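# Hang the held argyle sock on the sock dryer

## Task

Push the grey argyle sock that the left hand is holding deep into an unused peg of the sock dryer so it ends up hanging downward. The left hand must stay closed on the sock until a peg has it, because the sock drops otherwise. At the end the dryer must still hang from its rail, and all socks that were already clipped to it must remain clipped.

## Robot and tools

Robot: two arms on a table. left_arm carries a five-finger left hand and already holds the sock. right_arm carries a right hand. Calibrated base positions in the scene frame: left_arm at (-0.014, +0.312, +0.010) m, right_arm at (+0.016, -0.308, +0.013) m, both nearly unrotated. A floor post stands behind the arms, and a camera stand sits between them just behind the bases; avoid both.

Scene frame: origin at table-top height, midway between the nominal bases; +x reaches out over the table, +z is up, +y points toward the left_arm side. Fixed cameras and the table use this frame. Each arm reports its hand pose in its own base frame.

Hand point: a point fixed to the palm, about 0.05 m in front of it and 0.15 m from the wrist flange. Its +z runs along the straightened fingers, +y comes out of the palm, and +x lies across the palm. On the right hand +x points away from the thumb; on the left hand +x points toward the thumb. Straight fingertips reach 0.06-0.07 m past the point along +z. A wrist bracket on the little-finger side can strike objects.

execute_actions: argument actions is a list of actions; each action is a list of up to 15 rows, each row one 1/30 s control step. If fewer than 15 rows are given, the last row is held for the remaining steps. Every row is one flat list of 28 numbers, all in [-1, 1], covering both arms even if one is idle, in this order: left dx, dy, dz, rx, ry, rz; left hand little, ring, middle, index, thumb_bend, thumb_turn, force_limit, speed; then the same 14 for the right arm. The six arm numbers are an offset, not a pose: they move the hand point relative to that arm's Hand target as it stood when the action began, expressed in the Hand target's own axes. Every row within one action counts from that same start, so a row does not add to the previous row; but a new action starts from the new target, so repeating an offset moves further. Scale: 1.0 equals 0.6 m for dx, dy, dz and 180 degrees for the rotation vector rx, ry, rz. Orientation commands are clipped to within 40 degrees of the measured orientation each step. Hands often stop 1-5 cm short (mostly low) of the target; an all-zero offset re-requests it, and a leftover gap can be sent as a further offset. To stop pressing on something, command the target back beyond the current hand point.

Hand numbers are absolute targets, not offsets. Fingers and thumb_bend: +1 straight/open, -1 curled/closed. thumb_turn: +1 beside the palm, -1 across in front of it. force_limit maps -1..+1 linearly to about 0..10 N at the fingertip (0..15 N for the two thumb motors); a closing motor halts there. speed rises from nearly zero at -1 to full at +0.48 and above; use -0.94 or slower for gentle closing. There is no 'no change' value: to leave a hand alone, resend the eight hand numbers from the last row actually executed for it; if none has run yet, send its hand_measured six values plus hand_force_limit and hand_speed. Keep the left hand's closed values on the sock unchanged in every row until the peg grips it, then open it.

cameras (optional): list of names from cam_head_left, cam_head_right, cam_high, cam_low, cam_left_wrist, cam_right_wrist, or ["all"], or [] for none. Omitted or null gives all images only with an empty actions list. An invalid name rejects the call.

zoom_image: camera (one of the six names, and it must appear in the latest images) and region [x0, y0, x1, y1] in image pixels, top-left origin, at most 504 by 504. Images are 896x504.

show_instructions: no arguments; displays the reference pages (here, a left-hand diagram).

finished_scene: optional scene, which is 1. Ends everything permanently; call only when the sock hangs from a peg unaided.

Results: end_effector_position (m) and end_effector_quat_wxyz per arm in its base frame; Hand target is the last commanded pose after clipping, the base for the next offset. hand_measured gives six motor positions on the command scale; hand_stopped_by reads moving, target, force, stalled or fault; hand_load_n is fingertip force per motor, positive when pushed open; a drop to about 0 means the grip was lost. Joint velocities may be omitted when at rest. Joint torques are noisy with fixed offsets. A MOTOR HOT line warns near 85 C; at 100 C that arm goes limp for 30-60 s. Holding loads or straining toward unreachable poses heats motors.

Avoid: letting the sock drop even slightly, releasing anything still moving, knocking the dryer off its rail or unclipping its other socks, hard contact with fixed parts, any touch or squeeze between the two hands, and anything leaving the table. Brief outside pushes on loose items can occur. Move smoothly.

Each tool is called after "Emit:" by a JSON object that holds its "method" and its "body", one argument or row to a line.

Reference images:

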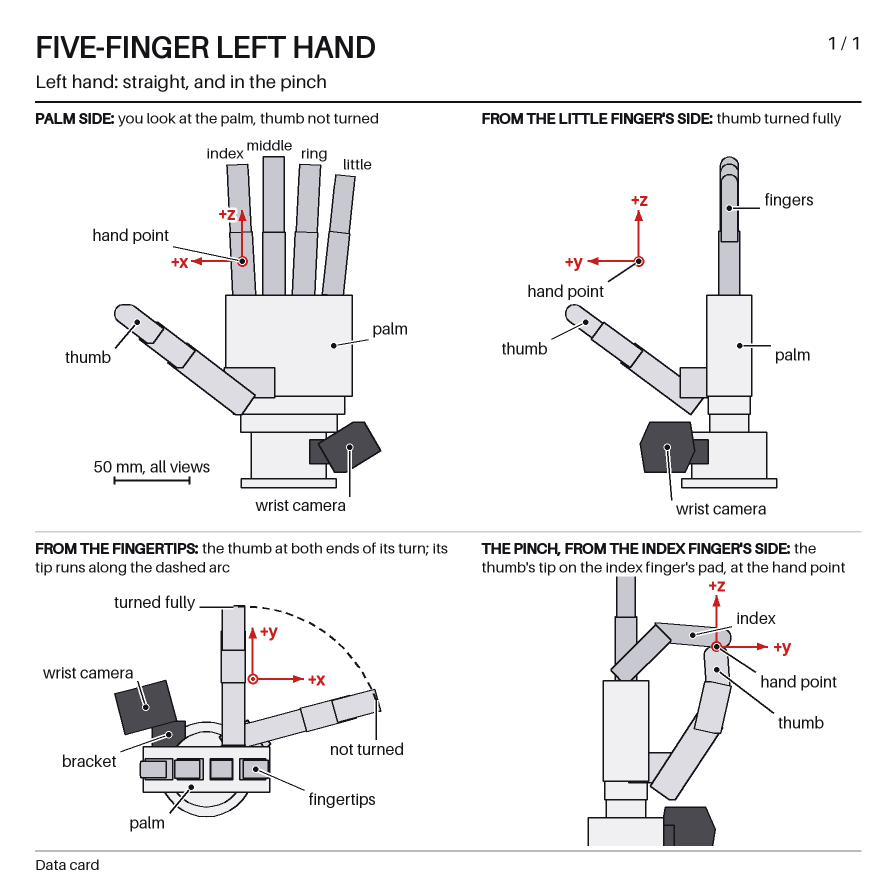

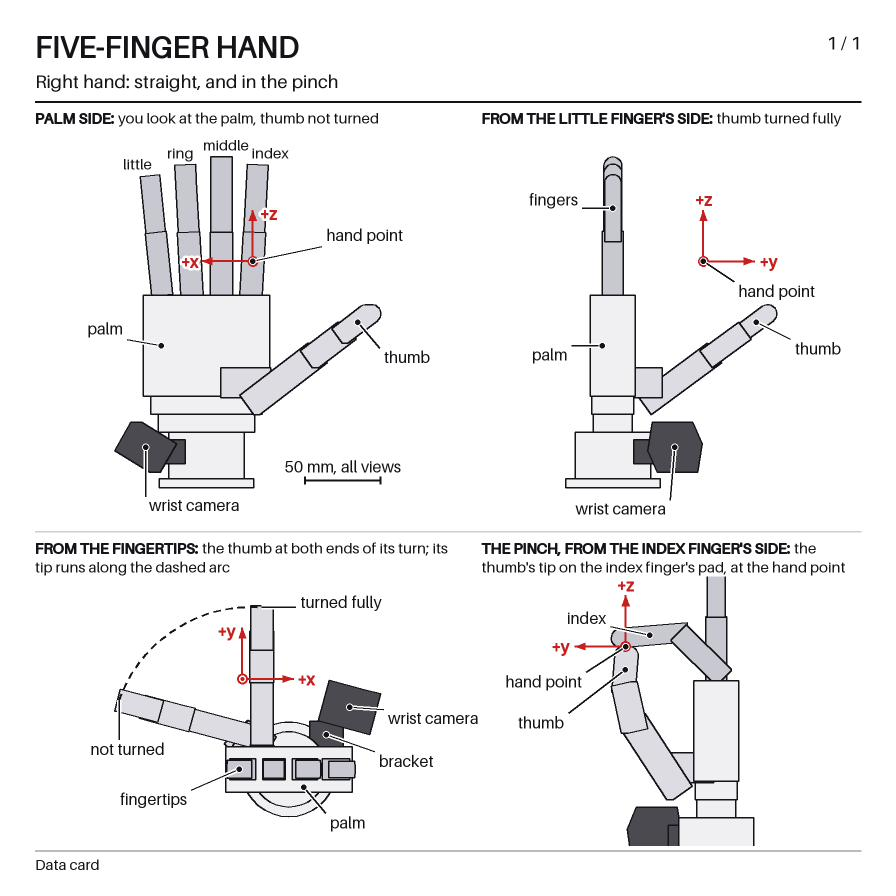

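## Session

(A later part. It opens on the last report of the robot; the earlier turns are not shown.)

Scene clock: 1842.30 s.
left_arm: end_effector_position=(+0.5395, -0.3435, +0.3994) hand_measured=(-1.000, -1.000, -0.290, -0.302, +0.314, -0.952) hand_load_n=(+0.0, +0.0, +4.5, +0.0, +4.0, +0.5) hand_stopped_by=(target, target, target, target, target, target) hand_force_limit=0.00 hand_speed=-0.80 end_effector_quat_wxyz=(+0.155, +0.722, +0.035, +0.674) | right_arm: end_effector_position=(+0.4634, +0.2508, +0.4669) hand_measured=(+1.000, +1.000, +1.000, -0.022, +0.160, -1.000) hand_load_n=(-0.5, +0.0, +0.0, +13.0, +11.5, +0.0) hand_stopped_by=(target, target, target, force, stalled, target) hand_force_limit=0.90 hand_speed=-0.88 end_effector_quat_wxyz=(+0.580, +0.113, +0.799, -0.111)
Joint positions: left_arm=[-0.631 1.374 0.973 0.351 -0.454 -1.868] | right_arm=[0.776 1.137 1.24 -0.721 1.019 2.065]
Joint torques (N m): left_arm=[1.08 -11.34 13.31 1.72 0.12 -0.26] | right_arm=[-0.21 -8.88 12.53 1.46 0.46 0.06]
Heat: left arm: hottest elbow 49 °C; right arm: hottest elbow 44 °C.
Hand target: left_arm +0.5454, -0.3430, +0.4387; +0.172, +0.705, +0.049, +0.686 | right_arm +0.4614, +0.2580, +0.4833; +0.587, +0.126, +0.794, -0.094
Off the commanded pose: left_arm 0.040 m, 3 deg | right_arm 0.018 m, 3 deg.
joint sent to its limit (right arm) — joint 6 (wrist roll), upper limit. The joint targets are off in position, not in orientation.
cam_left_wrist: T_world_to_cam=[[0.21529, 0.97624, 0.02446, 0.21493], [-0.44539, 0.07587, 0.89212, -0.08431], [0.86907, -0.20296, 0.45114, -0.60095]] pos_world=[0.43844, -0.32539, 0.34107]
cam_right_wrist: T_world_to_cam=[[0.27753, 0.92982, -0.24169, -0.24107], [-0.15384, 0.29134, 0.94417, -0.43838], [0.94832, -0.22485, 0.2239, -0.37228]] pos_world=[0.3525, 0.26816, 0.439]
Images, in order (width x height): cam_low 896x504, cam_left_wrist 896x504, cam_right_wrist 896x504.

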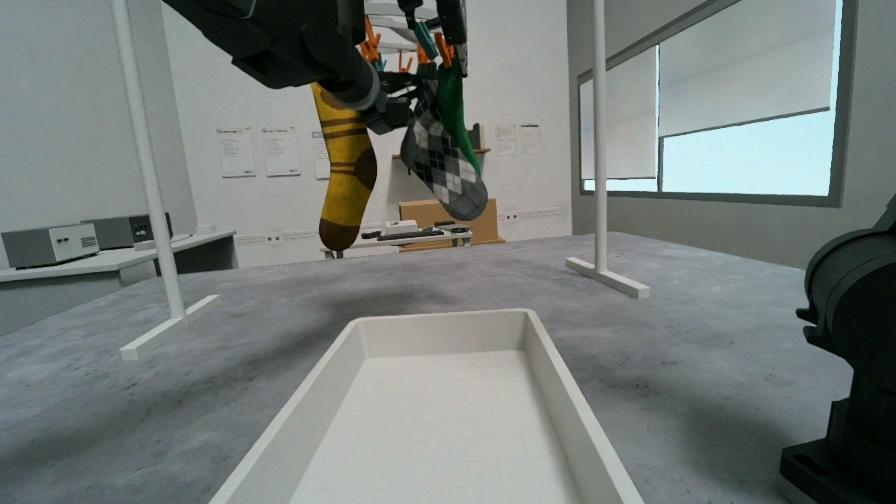

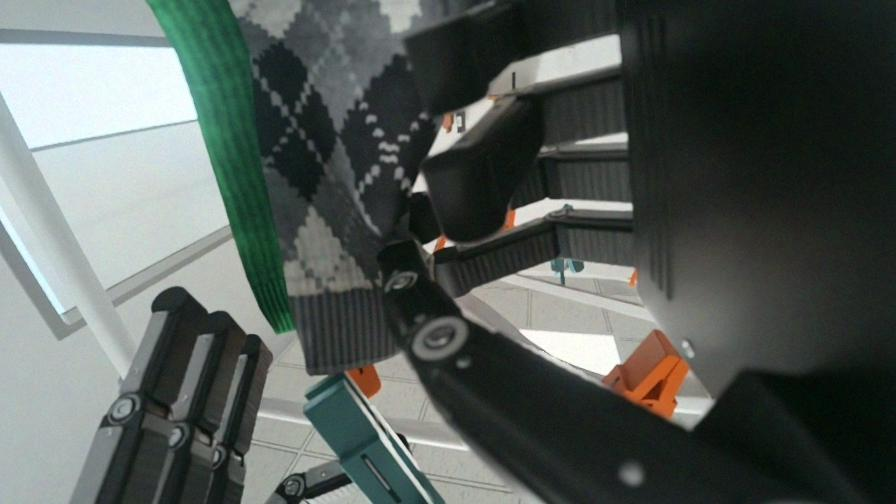

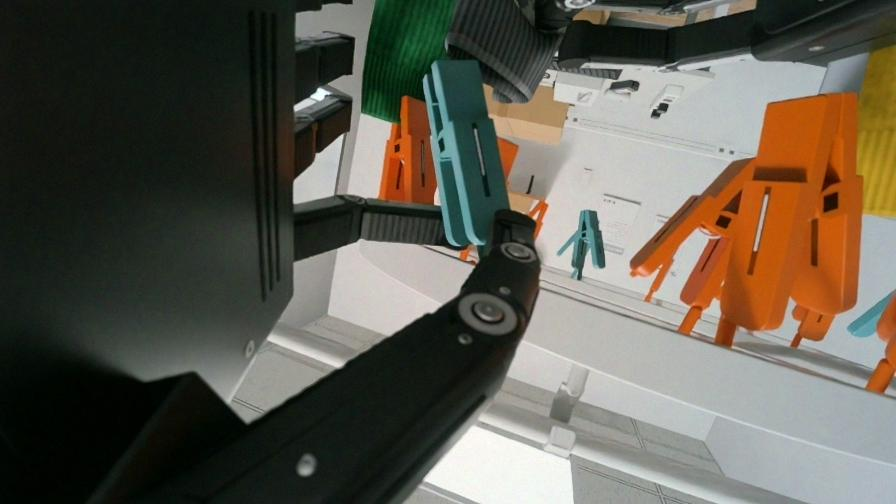

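Emit:
{"method": "zoom_image", "body": {
  "camera": "cam_right_wrist",
  "region": [420, 50, 470, 100]
}}

Emit:
{"method": "zoom_image", "body": {
  "camera": "cam_right_wrist",
  "region": [430, 20, 540, 120]
}}

Emit:
{"method": "zoom_image", "body": {
  "camera": "cam_low",
  "region": [410, 30, 470, 90]
}}

Scaled by 10.080 from the camera's image (finer frame: 1280x720).

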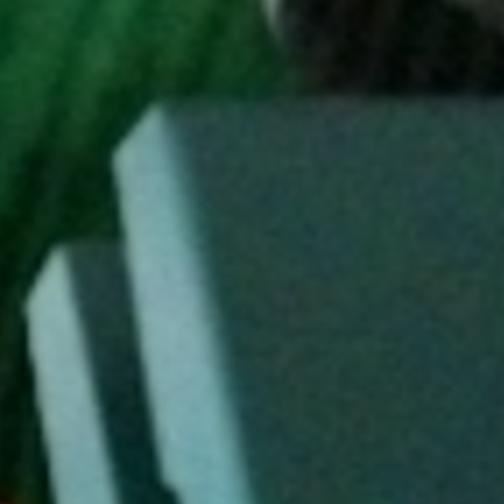

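Scaled by 4.582 from the camera's image (finer frame: 1280x720).

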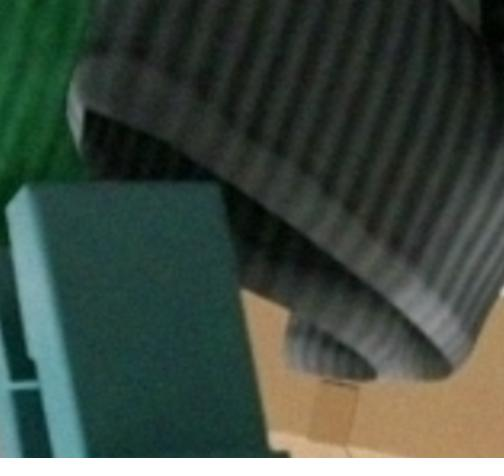

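Scaled by 8.400 from the camera's image (finer frame: 1280x720).

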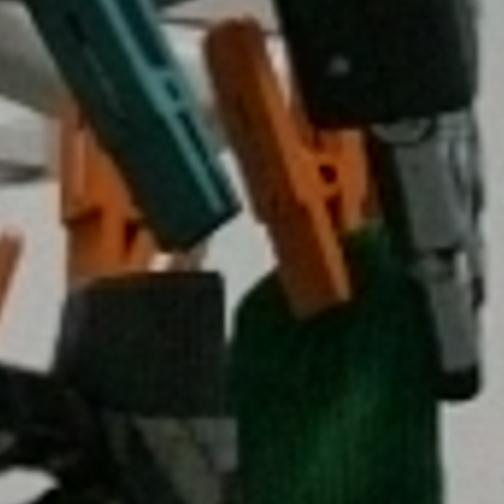

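Emit:
{"method": "execute_actions", "body": {
  "actions": [
    [[-0.0080,0.0246,-0.0072,0,0,0,-1,-1,-0.290,-0.302,0.312,-0.952,0.0,-0.80,0,0,0,0,0,0,1,1,1,-0.1,0.15,-1,0.9,-0.88]]
  ],
  "cameras": ["cam_left_wrist","cam_right_wrist"]
}}

Emit:
{"method": "zoom_image", "body": {
  "camera": "cam_right_wrist",
  "region": [420, 10, 530, 110]
}}

Emit:
{"method": "zoom_image", "body": {
  "camera": "cam_left_wrist",
  "region": [295, 340, 415, 420]
}}

Scene clock: 1859.10 s.
left_arm: end_effector_position=(+0.5379, -0.3458, +0.4033) hand_measured=(-1.000, -1.000, -0.290, -0.302, +0.314, -0.952) hand_load_n=(+0.0, +0.0, +4.0, +0.5, +3.5, +0.0) hand_stopped_by=(target, target, target, target, target, target) hand_force_limit=0.00 hand_speed=-0.80 end_effector_quat_wxyz=(+0.151, +0.720, +0.041, +0.677) | right_arm: end_effector_position=(+0.4634, +0.2508, +0.4669) hand_measured=(+1.000, +1.000, +1.000, -0.022, +0.160, -1.000) hand_load_n=(+0.0, +0.0, +0.0, +13.0, +11.5, -0.5) hand_stopped_by=(target, target, target, force, stalled, target) hand_force_limit=0.90 hand_speed=-0.88 end_effector_quat_wxyz=(+0.580, +0.113, +0.799, -0.111)
Joint positions: left_arm=[-0.643 1.374 0.979 0.351 -0.479 -1.868] | right_arm=[0.776 1.137 1.24 -0.721 1.019 2.065]
Joint torques (N m): left_arm=[-1.32 -10.75 13.56 1.69 -0.26 -0.28] | right_arm=[-0.21 -8.88 12.52 1.46 0.45 0.06]
Heat: left arm: hottest elbow 49 °C; right arm: hottest elbow 44 °C.
Hand target: left_arm +0.5384, -0.3575, +0.4387; +0.172, +0.705, +0.049, +0.686 | right_arm +0.4614, +0.2580, +0.4833; +0.587, +0.126, +0.794, -0.094
Off the commanded pose: left_arm 0.037 m, 3 deg | right_arm 0.018 m, 3 deg.
joint sent to its limit (right arm) — joint 6 (wrist roll), upper limit. The joint targets are off in position, not in orientation.
cam_left_wrist: T_world_to_cam=[[0.20213, 0.97909, 0.023, 0.22607], [-0.45141, 0.0723, 0.88938, -0.08523], [0.86912, -0.19015, 0.45659, -0.59957]] pos_world=[0.43693, -0.32919, 0.34436]
cam_right_wrist: T_world_to_cam=[[0.27753, 0.92982, -0.24169, -0.24107], [-0.15384, 0.29134, 0.94417, -0.43838], [0.94832, -0.22485, 0.2239, -0.37228]] pos_world=[0.3525, 0.26816, 0.439]

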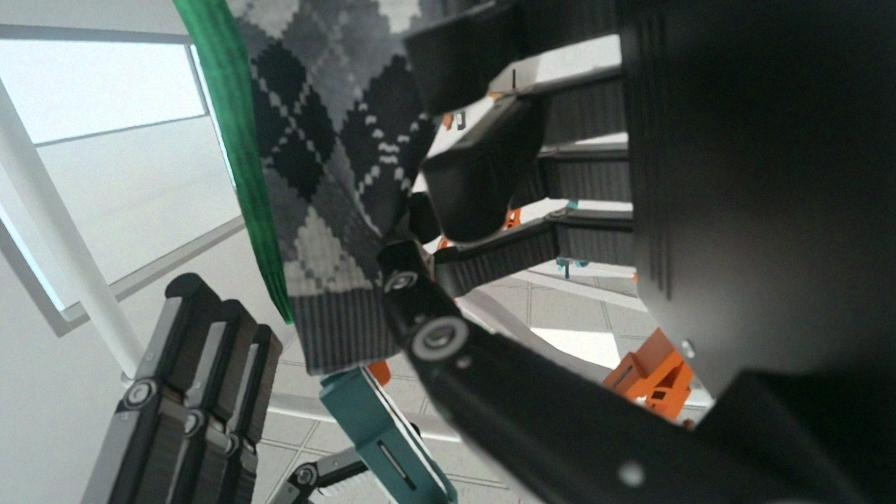

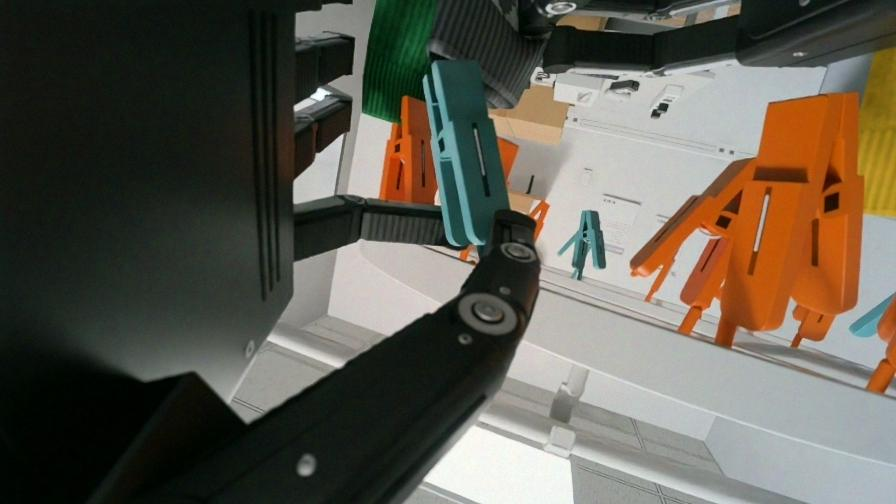

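Scaled by 4.582 from the camera's image (finer frame: 1280x720).

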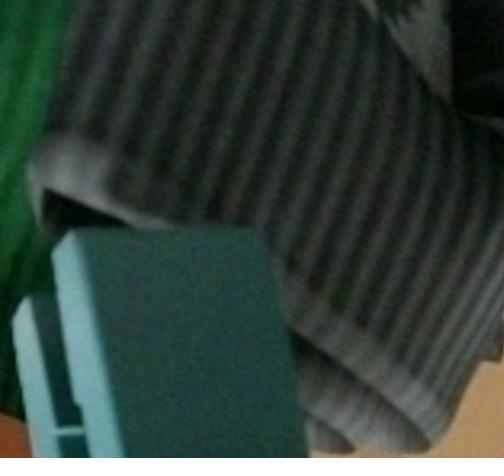

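Scaled by 4.200 from the camera's image (finer frame: 1280x720).

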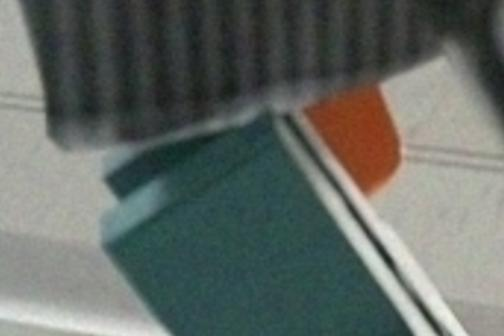

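Emit:
{"method": "execute_actions", "body": {
  "actions": [
    [[-0.0169,0.0089,-0.0020,0,0,0,-1,-1,-0.290,-0.302,0.312,-0.952,0.0,-0.80,0,0,0,0,0,0,1,1,1,-0.1,0.15,-1,0.9,-0.88]]
  ],
  "cameras": ["cam_left_wrist","cam_right_wrist"]
}}

Emit:
{"method": "zoom_image", "body": {
  "camera": "cam_right_wrist",
  "region": [420, 10, 530, 110]
}}

Emit:
{"method": "zoom_image", "body": {
  "camera": "cam_left_wrist",
  "region": [295, 340, 415, 420]
}}

Scene clock: 1878.90 s.
left_arm: end_effector_position=(+0.5379, -0.3457, +0.4033) hand_measured=(-1.000, -1.000, -0.290, -0.302, +0.314, -0.952) hand_load_n=(+0.0, +0.0, +4.5, +0.0, +4.0, +0.5) hand_stopped_by=(target, target, target, target, target, target) hand_force_limit=0.00 hand_speed=-0.80 end_effector_quat_wxyz=(+0.151, +0.720, +0.041, +0.677) | right_arm: end_effector_position=(+0.4634, +0.2508, +0.4669) hand_measured=(+1.000, +1.000, +1.000, -0.022, +0.160, -1.000) hand_load_n=(+0.5, +0.0, +0.5, +13.0, +11.5, -0.5) hand_stopped_by=(target, target, target, force, stalled, target) hand_force_limit=0.90 hand_speed=-0.88 end_effector_quat_wxyz=(+0.580, +0.113, +0.799, -0.111)
Joint positions: left_arm=[-0.643 1.374 0.979 0.351 -0.48 -1.868] | right_arm=[0.776 1.137 1.24 -0.721 1.019 2.065]
Joint torques (N m): left_arm=[0.15 -10.87 9.83 2.4 -0.08 -0.11] | right_arm=[-0.15 -8.82 12.52 1.47 0.45 0.06]
Heat: left arm: hottest elbow 49 °C; right arm: hottest elbow 44 °C.
Hand target: left_arm +0.5364, -0.3456, +0.4130; +0.155, +0.715, +0.043, +0.681 (last step not sent: back at the drive's target) | right_arm +0.4614, +0.2580, +0.4833; +0.587, +0.126, +0.794, -0.094
Off the commanded pose: left_arm 0.034 m, 3 deg | right_arm 0.018 m, 3 deg.
led back after a hold (left arm): the arm was led back toward your command in small steps, so it may still be short of it.
joint sent to its limit (right arm) — joint 6 (wrist roll), upper limit. The joint targets are off in position, not in orientation.
pose unreachable (left arm): on one or more control steps of this call, first in action 0 (counted from 0), this arm could not follow its commanded pose, so it was not sent that pose on those steps. It may still have moved: this result reports where it is.
cause: moving toward the commanded pose would bring a part of the arm too close to another arm (a part of this arm just beyond joint 4 (wrist pitch) and a part of the right arm just beyond its joint 6 (wrist roll), along the way the arms are being sent, or toward where that arm still pushes).
pose unreachable (right arm): on one or more control steps of this call, first in action 0 (counted from 0), this arm could not follow its commanded pose, so it was not sent that pose on those steps. It may still have moved: this result reports where it is.
cause: moving toward the commanded pose would bring a part of the arm too close to another arm (a part of this arm just beyond joint 6 (wrist roll) and a part of the left arm just beyond its joint 4 (wrist pitch), along the way the arms are being sent, or toward where that arm still pushes).
cam_left_wrist: T_world_to_cam=[[0.20177, 0.97916, 0.02303, 0.22624], [-0.45143, 0.0721, 0.88939, -0.0853], [0.8692, -0.18985, 0.45657, -0.5995]] pos_world=[0.43693, -0.32919, 0.34436]
cam_right_wrist: T_world_to_cam=[[0.27753, 0.92982, -0.24169, -0.24107], [-0.15384, 0.29134, 0.94417, -0.43838], [0.94832, -0.22485, 0.2239, -0.37228]] pos_world=[0.3525, 0.26816, 0.439]

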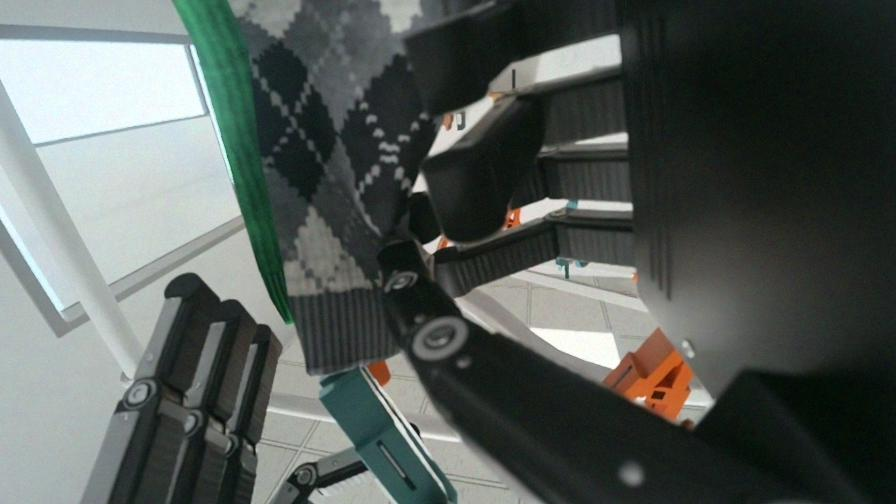

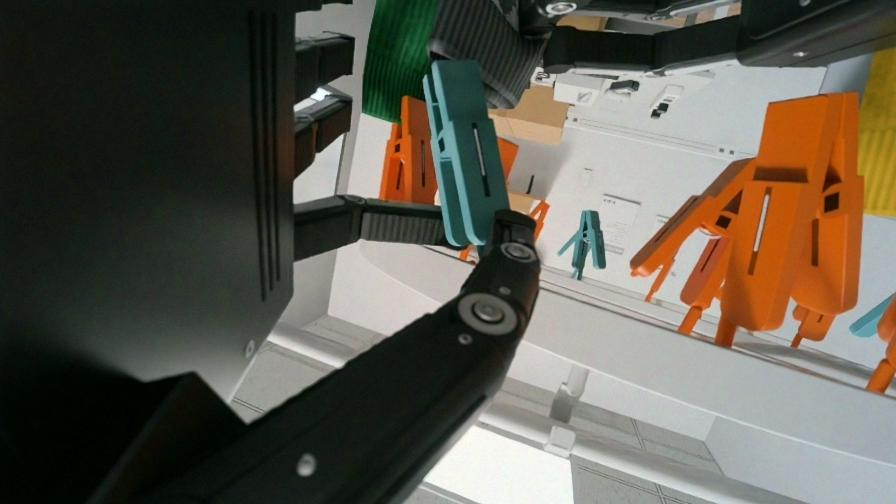

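Scaled by 4.582 from the camera's image (finer frame: 1280x720).

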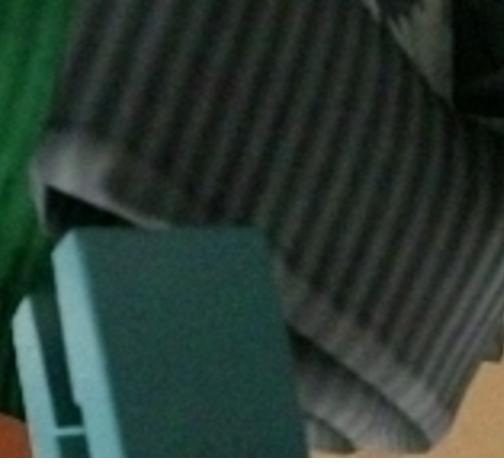

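Scaled by 4.200 from the camera's image (finer frame: 1280x720).

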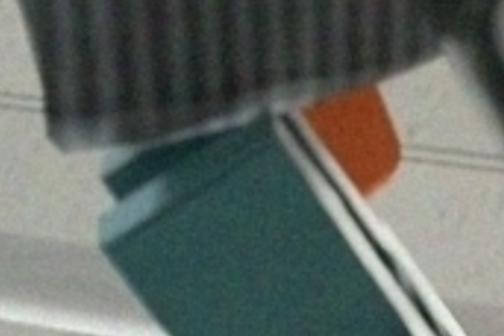

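Emit:
{"method": "execute_actions", "body": {
  "actions": [
    [[0.0340,0.0146,0.0031,-0.0140,0.0481,0,-1,-1,-0.290,-0.302,0.312,-0.952,0.0,-0.80,0,0,0,0,0,0,1,1,1,-0.1,0.15,-1,0.9,-0.88]]
  ],
  "cameras": ["cam_left_wrist","cam_right_wrist","cam_low"]
}}

Scene clock: 1942.43 s.
left_arm: end_effector_position=(+0.5376, -0.3501, +0.4255) hand_measured=(-1.000, -1.000, -0.290, -0.302, +0.314, -0.952) hand_load_n=(+0.0, +0.0, +4.5, +0.0, +4.0, +0.0) hand_stopped_by=(target, target, target, target, target, target) hand_force_limit=0.00 hand_speed=-0.80 end_effector_quat_wxyz=(+0.166, +0.669, +0.040, +0.724) | right_arm: end_effector_position=(+0.4631, +0.2515, +0.4674) hand_measured=(+1.000, +1.000, +1.000, -0.022, +0.160, -1.000) hand_load_n=(+0.0, +0.0, +0.0, +12.5, +11.0, -1.5) hand_stopped_by=(target, target, target, force, stalled, target) hand_force_limit=0.90 hand_speed=-0.88 end_effector_quat_wxyz=(+0.580, +0.113, +0.799, -0.109)
Joint positions: left_arm=[-0.643 1.419 0.975 0.56 -0.474 -1.803] | right_arm=[0.778 1.137 1.24 -0.719 1.019 2.067]
Joint torques (N m): left_arm=[0.32 -10.58 9.63 3.4 0.19 0.04] | right_arm=[-0.15 -8.82 12.52 1.39 0.43 0.04]
Motor temperatures (°C): left_arm=[24 24 42 21 25 23] | right_arm=[21 24 45 20 23 21]
Heat: left arm: hottest elbow 42 °C; right arm: hottest elbow 45 °C.
Hand target: left_arm +0.5384, -0.3486, +0.4351; +0.167, +0.657, +0.039, +0.734 | right_arm +0.4614, +0.2581, +0.4833; +0.587, +0.126, +0.794, -0.093
Off the commanded pose: left_arm 0.010 m, 2 deg | right_arm 0.017 m, 2 deg.
joint sent to its limit (right arm) — joint 6 (wrist roll), upper limit. The joint targets are off in position, not in orientation.
cam_left_wrist: T_world_to_cam=[[0.202, 0.97919, 0.01982, 0.23131], [-0.56913, 0.10089, 0.81603, -0.00028], [0.79705, -0.17612, 0.57766, -0.61818]] pos_world=[0.44583, -0.33534, 0.35274]
cam_right_wrist: T_world_to_cam=[[0.27742, 0.93071, -0.23835, -0.24327], [-0.15609, 0.28845, 0.94468, -0.43756], [0.94798, -0.22487, 0.2253, -0.37249]] pos_world=[0.3523, 0.26887, 0.4393]
Images, in order (width x height): cam_low 896x504, cam_left_wrist 896x504, cam_right_wrist 896x504.

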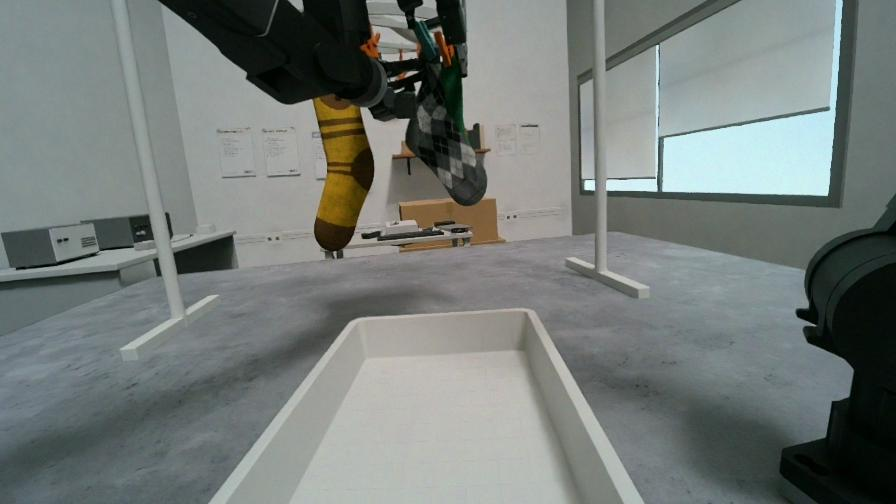

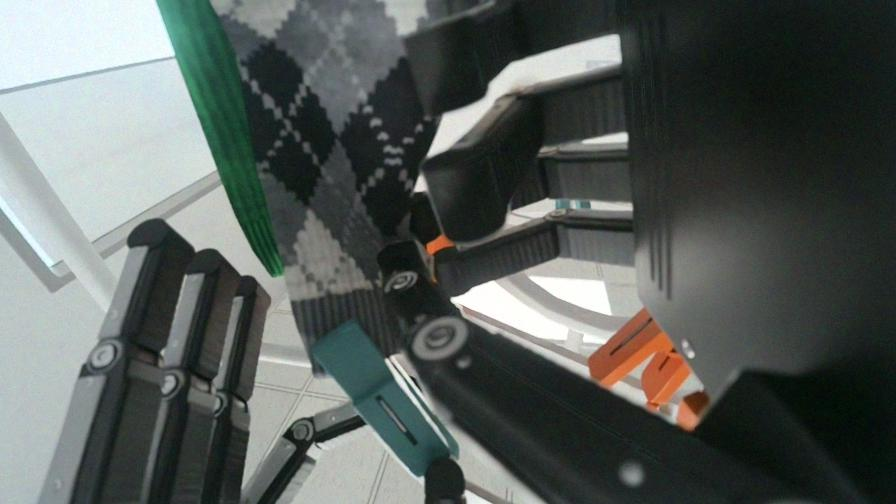

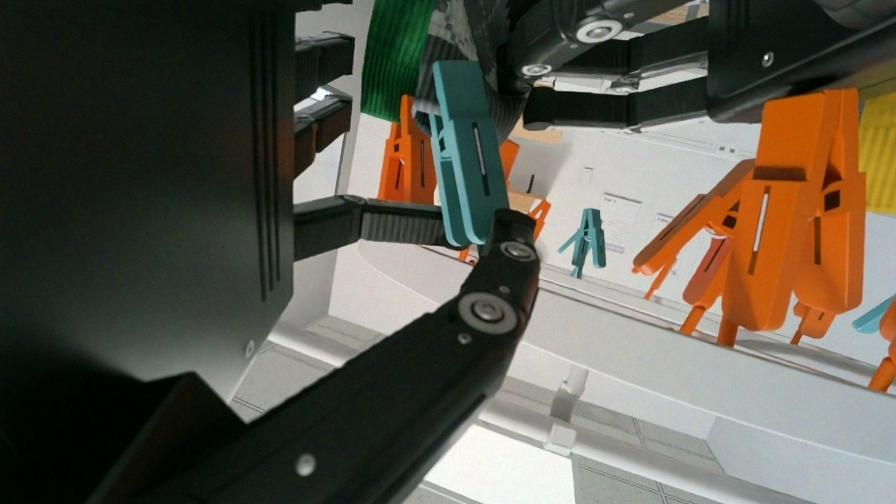

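Emit:
{"method": "zoom_image", "body": {
  "camera": "cam_right_wrist",
  "region": [400, 30, 560, 190]
}}

Emit:
{"method": "zoom_image", "body": {
  "camera": "cam_left_wrist",
  "region": [275, 290, 435, 450]
}}

Emit:
{"method": "zoom_image", "body": {
  "camera": "cam_low",
  "region": [400, 20, 480, 100]
}}

Scaled by 3.150 from the camera's image (finer frame: 1280x720).

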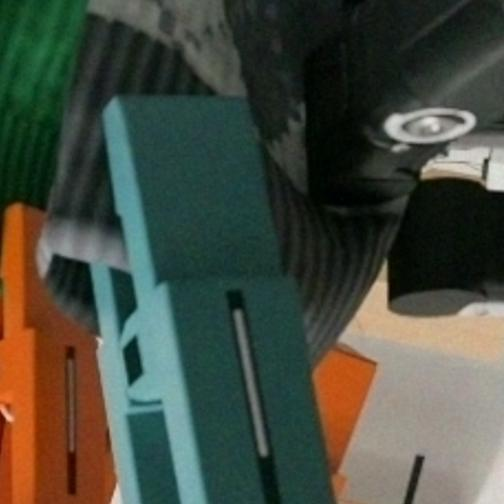

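Scaled by 3.150 from the camera's image (finer frame: 1280x720).

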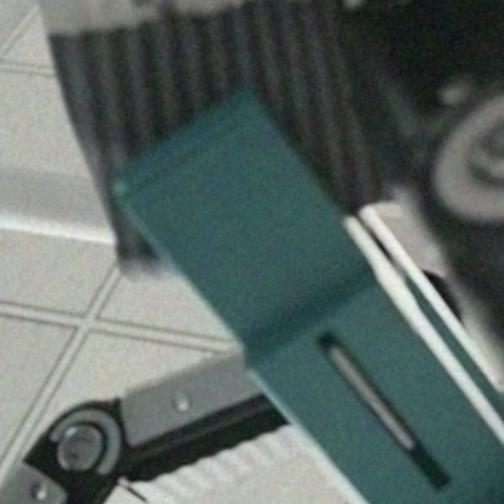

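Scaled by 6.300 from the camera's image (finer frame: 1280x720).

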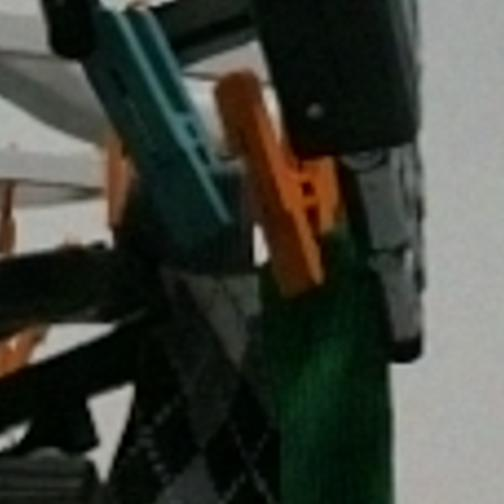

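Emit:
{"method": "execute_actions", "body": {
  "actions": [
    [[0,0,0,0,0,0,-1,-1,-0.290,-0.302,0.312,-0.952,0.0,-0.80,0,0,0,0,0,0,1,1,1,-0.1,0.27,-1,0.9,-0.88]]
  ],
  "cameras": ["cam_left_wrist","cam_right_wrist","cam_low"]
}}

Emit:
{"method": "zoom_image", "body": {
  "camera": "cam_right_wrist",
  "region": [400, 30, 560, 270]
}}

Scene clock: 1957.70 s.
left_arm: end_effector_position=(+0.5376, -0.3501, +0.4255) hand_measured=(-1.000, -1.000, -0.290, -0.302, +0.314, -0.952) hand_load_n=(+0.0, +0.0, +4.5, +0.0, +4.0, +0.0) hand_stopped_by=(target, target, target, target, target, target) hand_force_limit=0.00 hand_speed=-0.80 end_effector_quat_wxyz=(+0.166, +0.669, +0.040, +0.724) | right_arm: end_effector_position=(+0.4627, +0.2522, +0.4674) hand_measured=(+1.000, +1.000, +1.000, -0.022, +0.274, -1.000) hand_load_n=(+0.0, +0.0, +0.0, +9.0, +7.5, -2.0) hand_stopped_by=(target, target, target, force, target, target) hand_force_limit=0.90 hand_speed=-0.88 end_effector_quat_wxyz=(+0.580, +0.113, +0.799, -0.109)
Joint positions: left_arm=[-0.643 1.419 0.975 0.56 -0.474 -1.803] | right_arm=[0.779 1.137 1.24 -0.719 1.019 2.067]
Joint torques (N m): left_arm=[0.44 -10.7 9.58 3.45 0.2 0.03] | right_arm=[-0.15 -8.88 12.52 1.4 0.43 0.04]
Heat: left arm: hottest elbow 41 °C; right arm: hottest elbow 45 °C.
Hand target: left_arm +0.5384, -0.3486, +0.4351; +0.167, +0.657, +0.039, +0.734 | right_arm +0.4614, +0.2581, +0.4833; +0.587, +0.126, +0.794, -0.093
Off the commanded pose: left_arm 0.010 m, 2 deg | right_arm 0.017 m, 2 deg.
joint sent to its limit (right arm) — joint 6 (wrist roll), upper limit. The joint targets are off in position, not in orientation.
cam_left_wrist: T_world_to_cam=[[0.20198, 0.97918, 0.02019, 0.23119], [-0.56917, 0.10058, 0.81604, -0.00037], [0.79702, -0.17631, 0.57764, -0.61823]] pos_world=[0.44583, -0.33534, 0.35274]
cam_right_wrist: T_world_to_cam=[[0.27606, 0.93111, -0.23838, -0.24324], [-0.15651, 0.28825, 0.94468, -0.43757], [0.94831, -0.22348, 0.2253, -0.37249]] pos_world=[0.35191, 0.26937, 0.4393]
Images, in order (width x height): cam_low 896x504, cam_left_wrist 896x504, cam_right_wrist 896x504.

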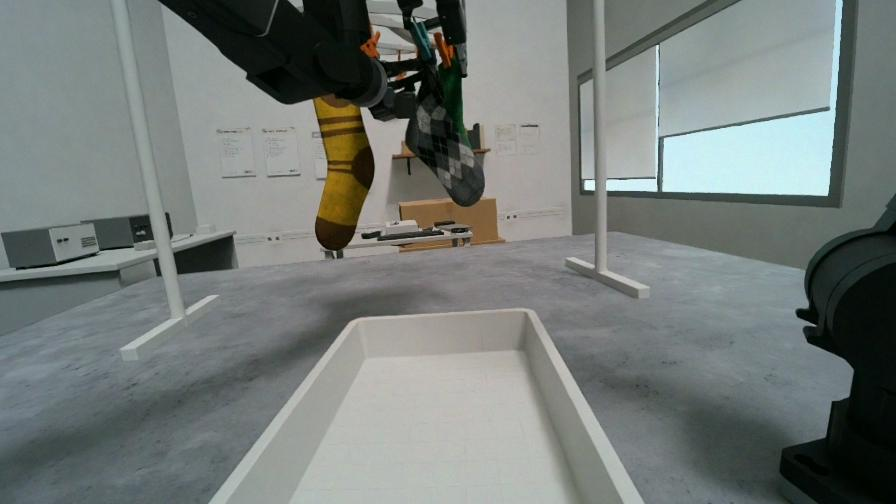

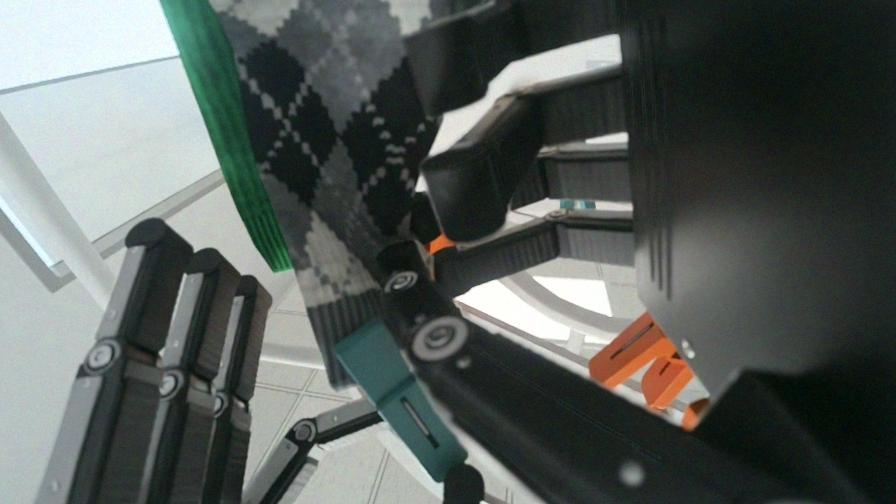

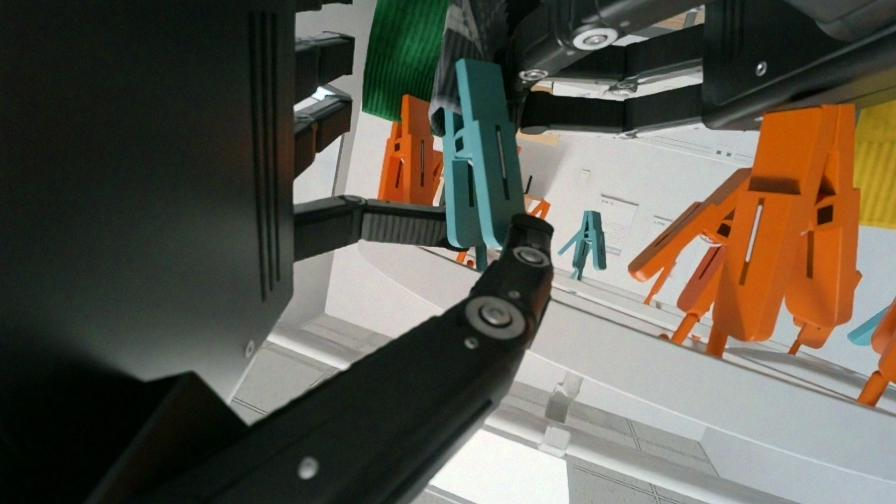

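Scaled by 2.100 from the camera's image (finer frame: 1280x720).

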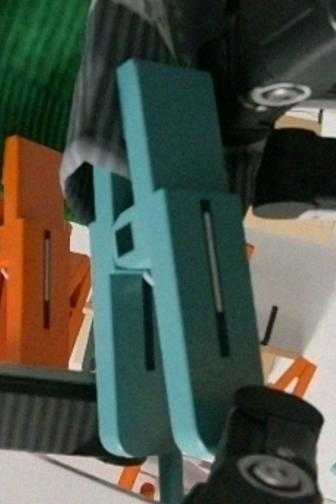

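Emit:
{"method": "execute_actions", "body": {
  "actions": [
    [[0,0,0,0,0,0,-1,-1,-0.290,-0.302,0.312,-0.952,0.0,-0.80,0,0,0,0,0,0,1,1,1,-0.1,0.36,-1,0.9,-0.88]]
  ],
  "cameras": ["cam_left_wrist","cam_right_wrist","cam_low"]
}}

Emit:
{"method": "zoom_image", "body": {
  "camera": "cam_right_wrist",
  "region": [400, 30, 560, 270]
}}

Emit:
{"method": "zoom_image", "body": {
  "camera": "cam_left_wrist",
  "region": [300, 290, 480, 490]
}}

Scene clock: 1964.20 s.
left_arm: end_effector_position=(+0.5387, -0.3485, +0.4255) hand_measured=(-1.000, -1.000, -0.290, -0.302, +0.314, -0.952) hand_load_n=(+0.0, +0.0, +4.5, +0.0, +4.0, +0.0) hand_stopped_by=(target, target, target, target, target, target) hand_force_limit=0.00 hand_speed=-0.80 end_effector_quat_wxyz=(+0.165, +0.669, +0.041, +0.724) | right_arm: end_effector_position=(+0.4635, +0.2508, +0.4674) hand_measured=(+1.000, +1.000, +1.000, -0.022, +0.362, -1.000) hand_load_n=(+0.5, +0.0, +0.0, +6.5, +5.5, -2.0) hand_stopped_by=(target, target, target, force, target, target) hand_force_limit=0.90 hand_speed=-0.88 end_effector_quat_wxyz=(+0.580, +0.114, +0.799, -0.110)
Joint positions: left_arm=[-0.64 1.419 0.975 0.56 -0.474 -1.803] | right_arm=[0.776 1.137 1.24 -0.719 1.019 2.067]
Joint torques (N m): left_arm=[0.44 -10.75 9.58 3.48 0.2 0.04] | right_arm=[-0.15 -8.88 12.53 1.4 0.43 0.04]
Heat: left arm: hottest elbow 41 °C; right arm: hottest elbow 45 °C.
Hand target: left_arm +0.5384, -0.3486, +0.4351; +0.167, +0.657, +0.039, +0.734 | right_arm +0.4614, +0.2581, +0.4833; +0.587, +0.126, +0.794, -0.093
Off the commanded pose: left_arm 0.010 m, 2 deg | right_arm 0.018 m, 2 deg.
joint sent to its limit (right arm) — joint 6 (wrist roll), upper limit. The joint targets are off in position, not in orientation.
cam_left_wrist: T_world_to_cam=[[0.19897, 0.9798, 0.02014, 0.23126], [-0.56947, 0.09887, 0.81605, -0.00032], [0.79757, -0.17384, 0.57764, -0.61828]] pos_world=[0.44693, -0.33404, 0.35274]
cam_right_wrist: T_world_to_cam=[[0.27889, 0.93026, -0.23841, -0.24319], [-0.15562, 0.28876, 0.94467, -0.43757], [0.94763, -0.22636, 0.2253, -0.37248]] pos_world=[0.3527, 0.26827, 0.4393]
Images, in order (width x height): cam_low 896x504, cam_left_wrist 896x504, cam_right_wrist 896x504.

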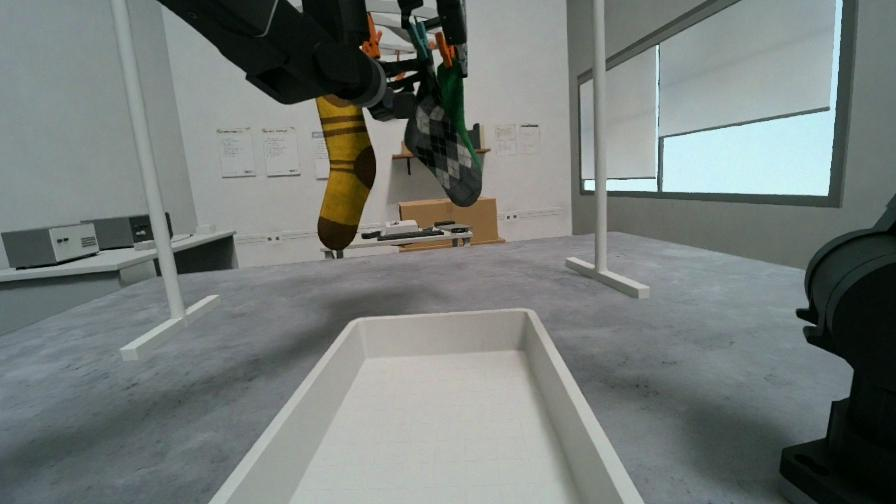

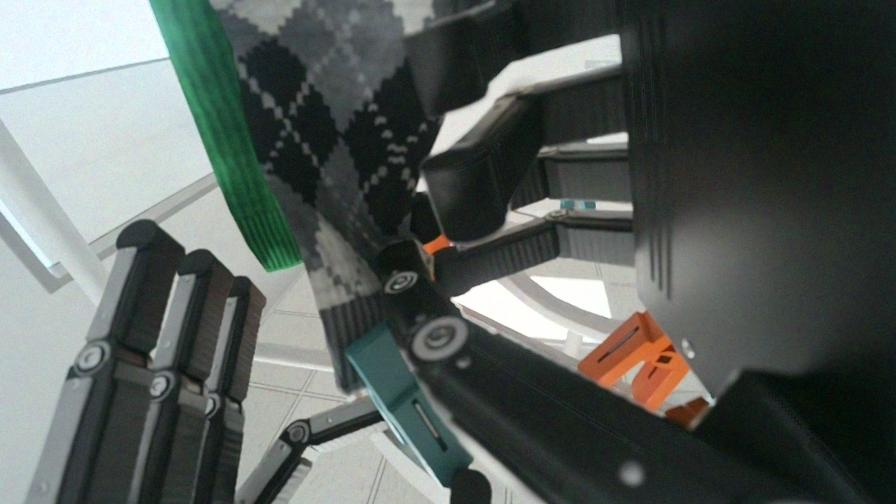

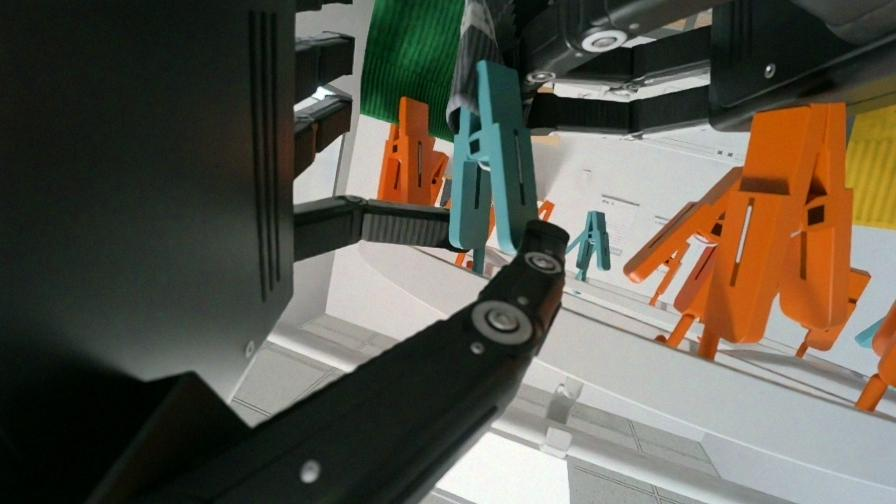

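Scaled by 2.100 from the camera's image (finer frame: 1280x720).

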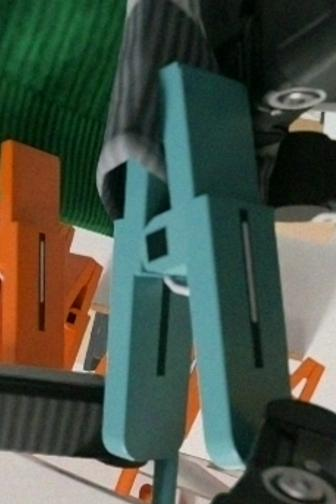

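Scaled by 2.520 from the camera's image (finer frame: 1280x720).

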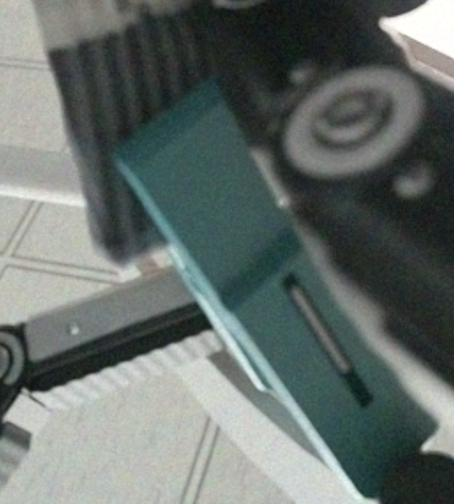

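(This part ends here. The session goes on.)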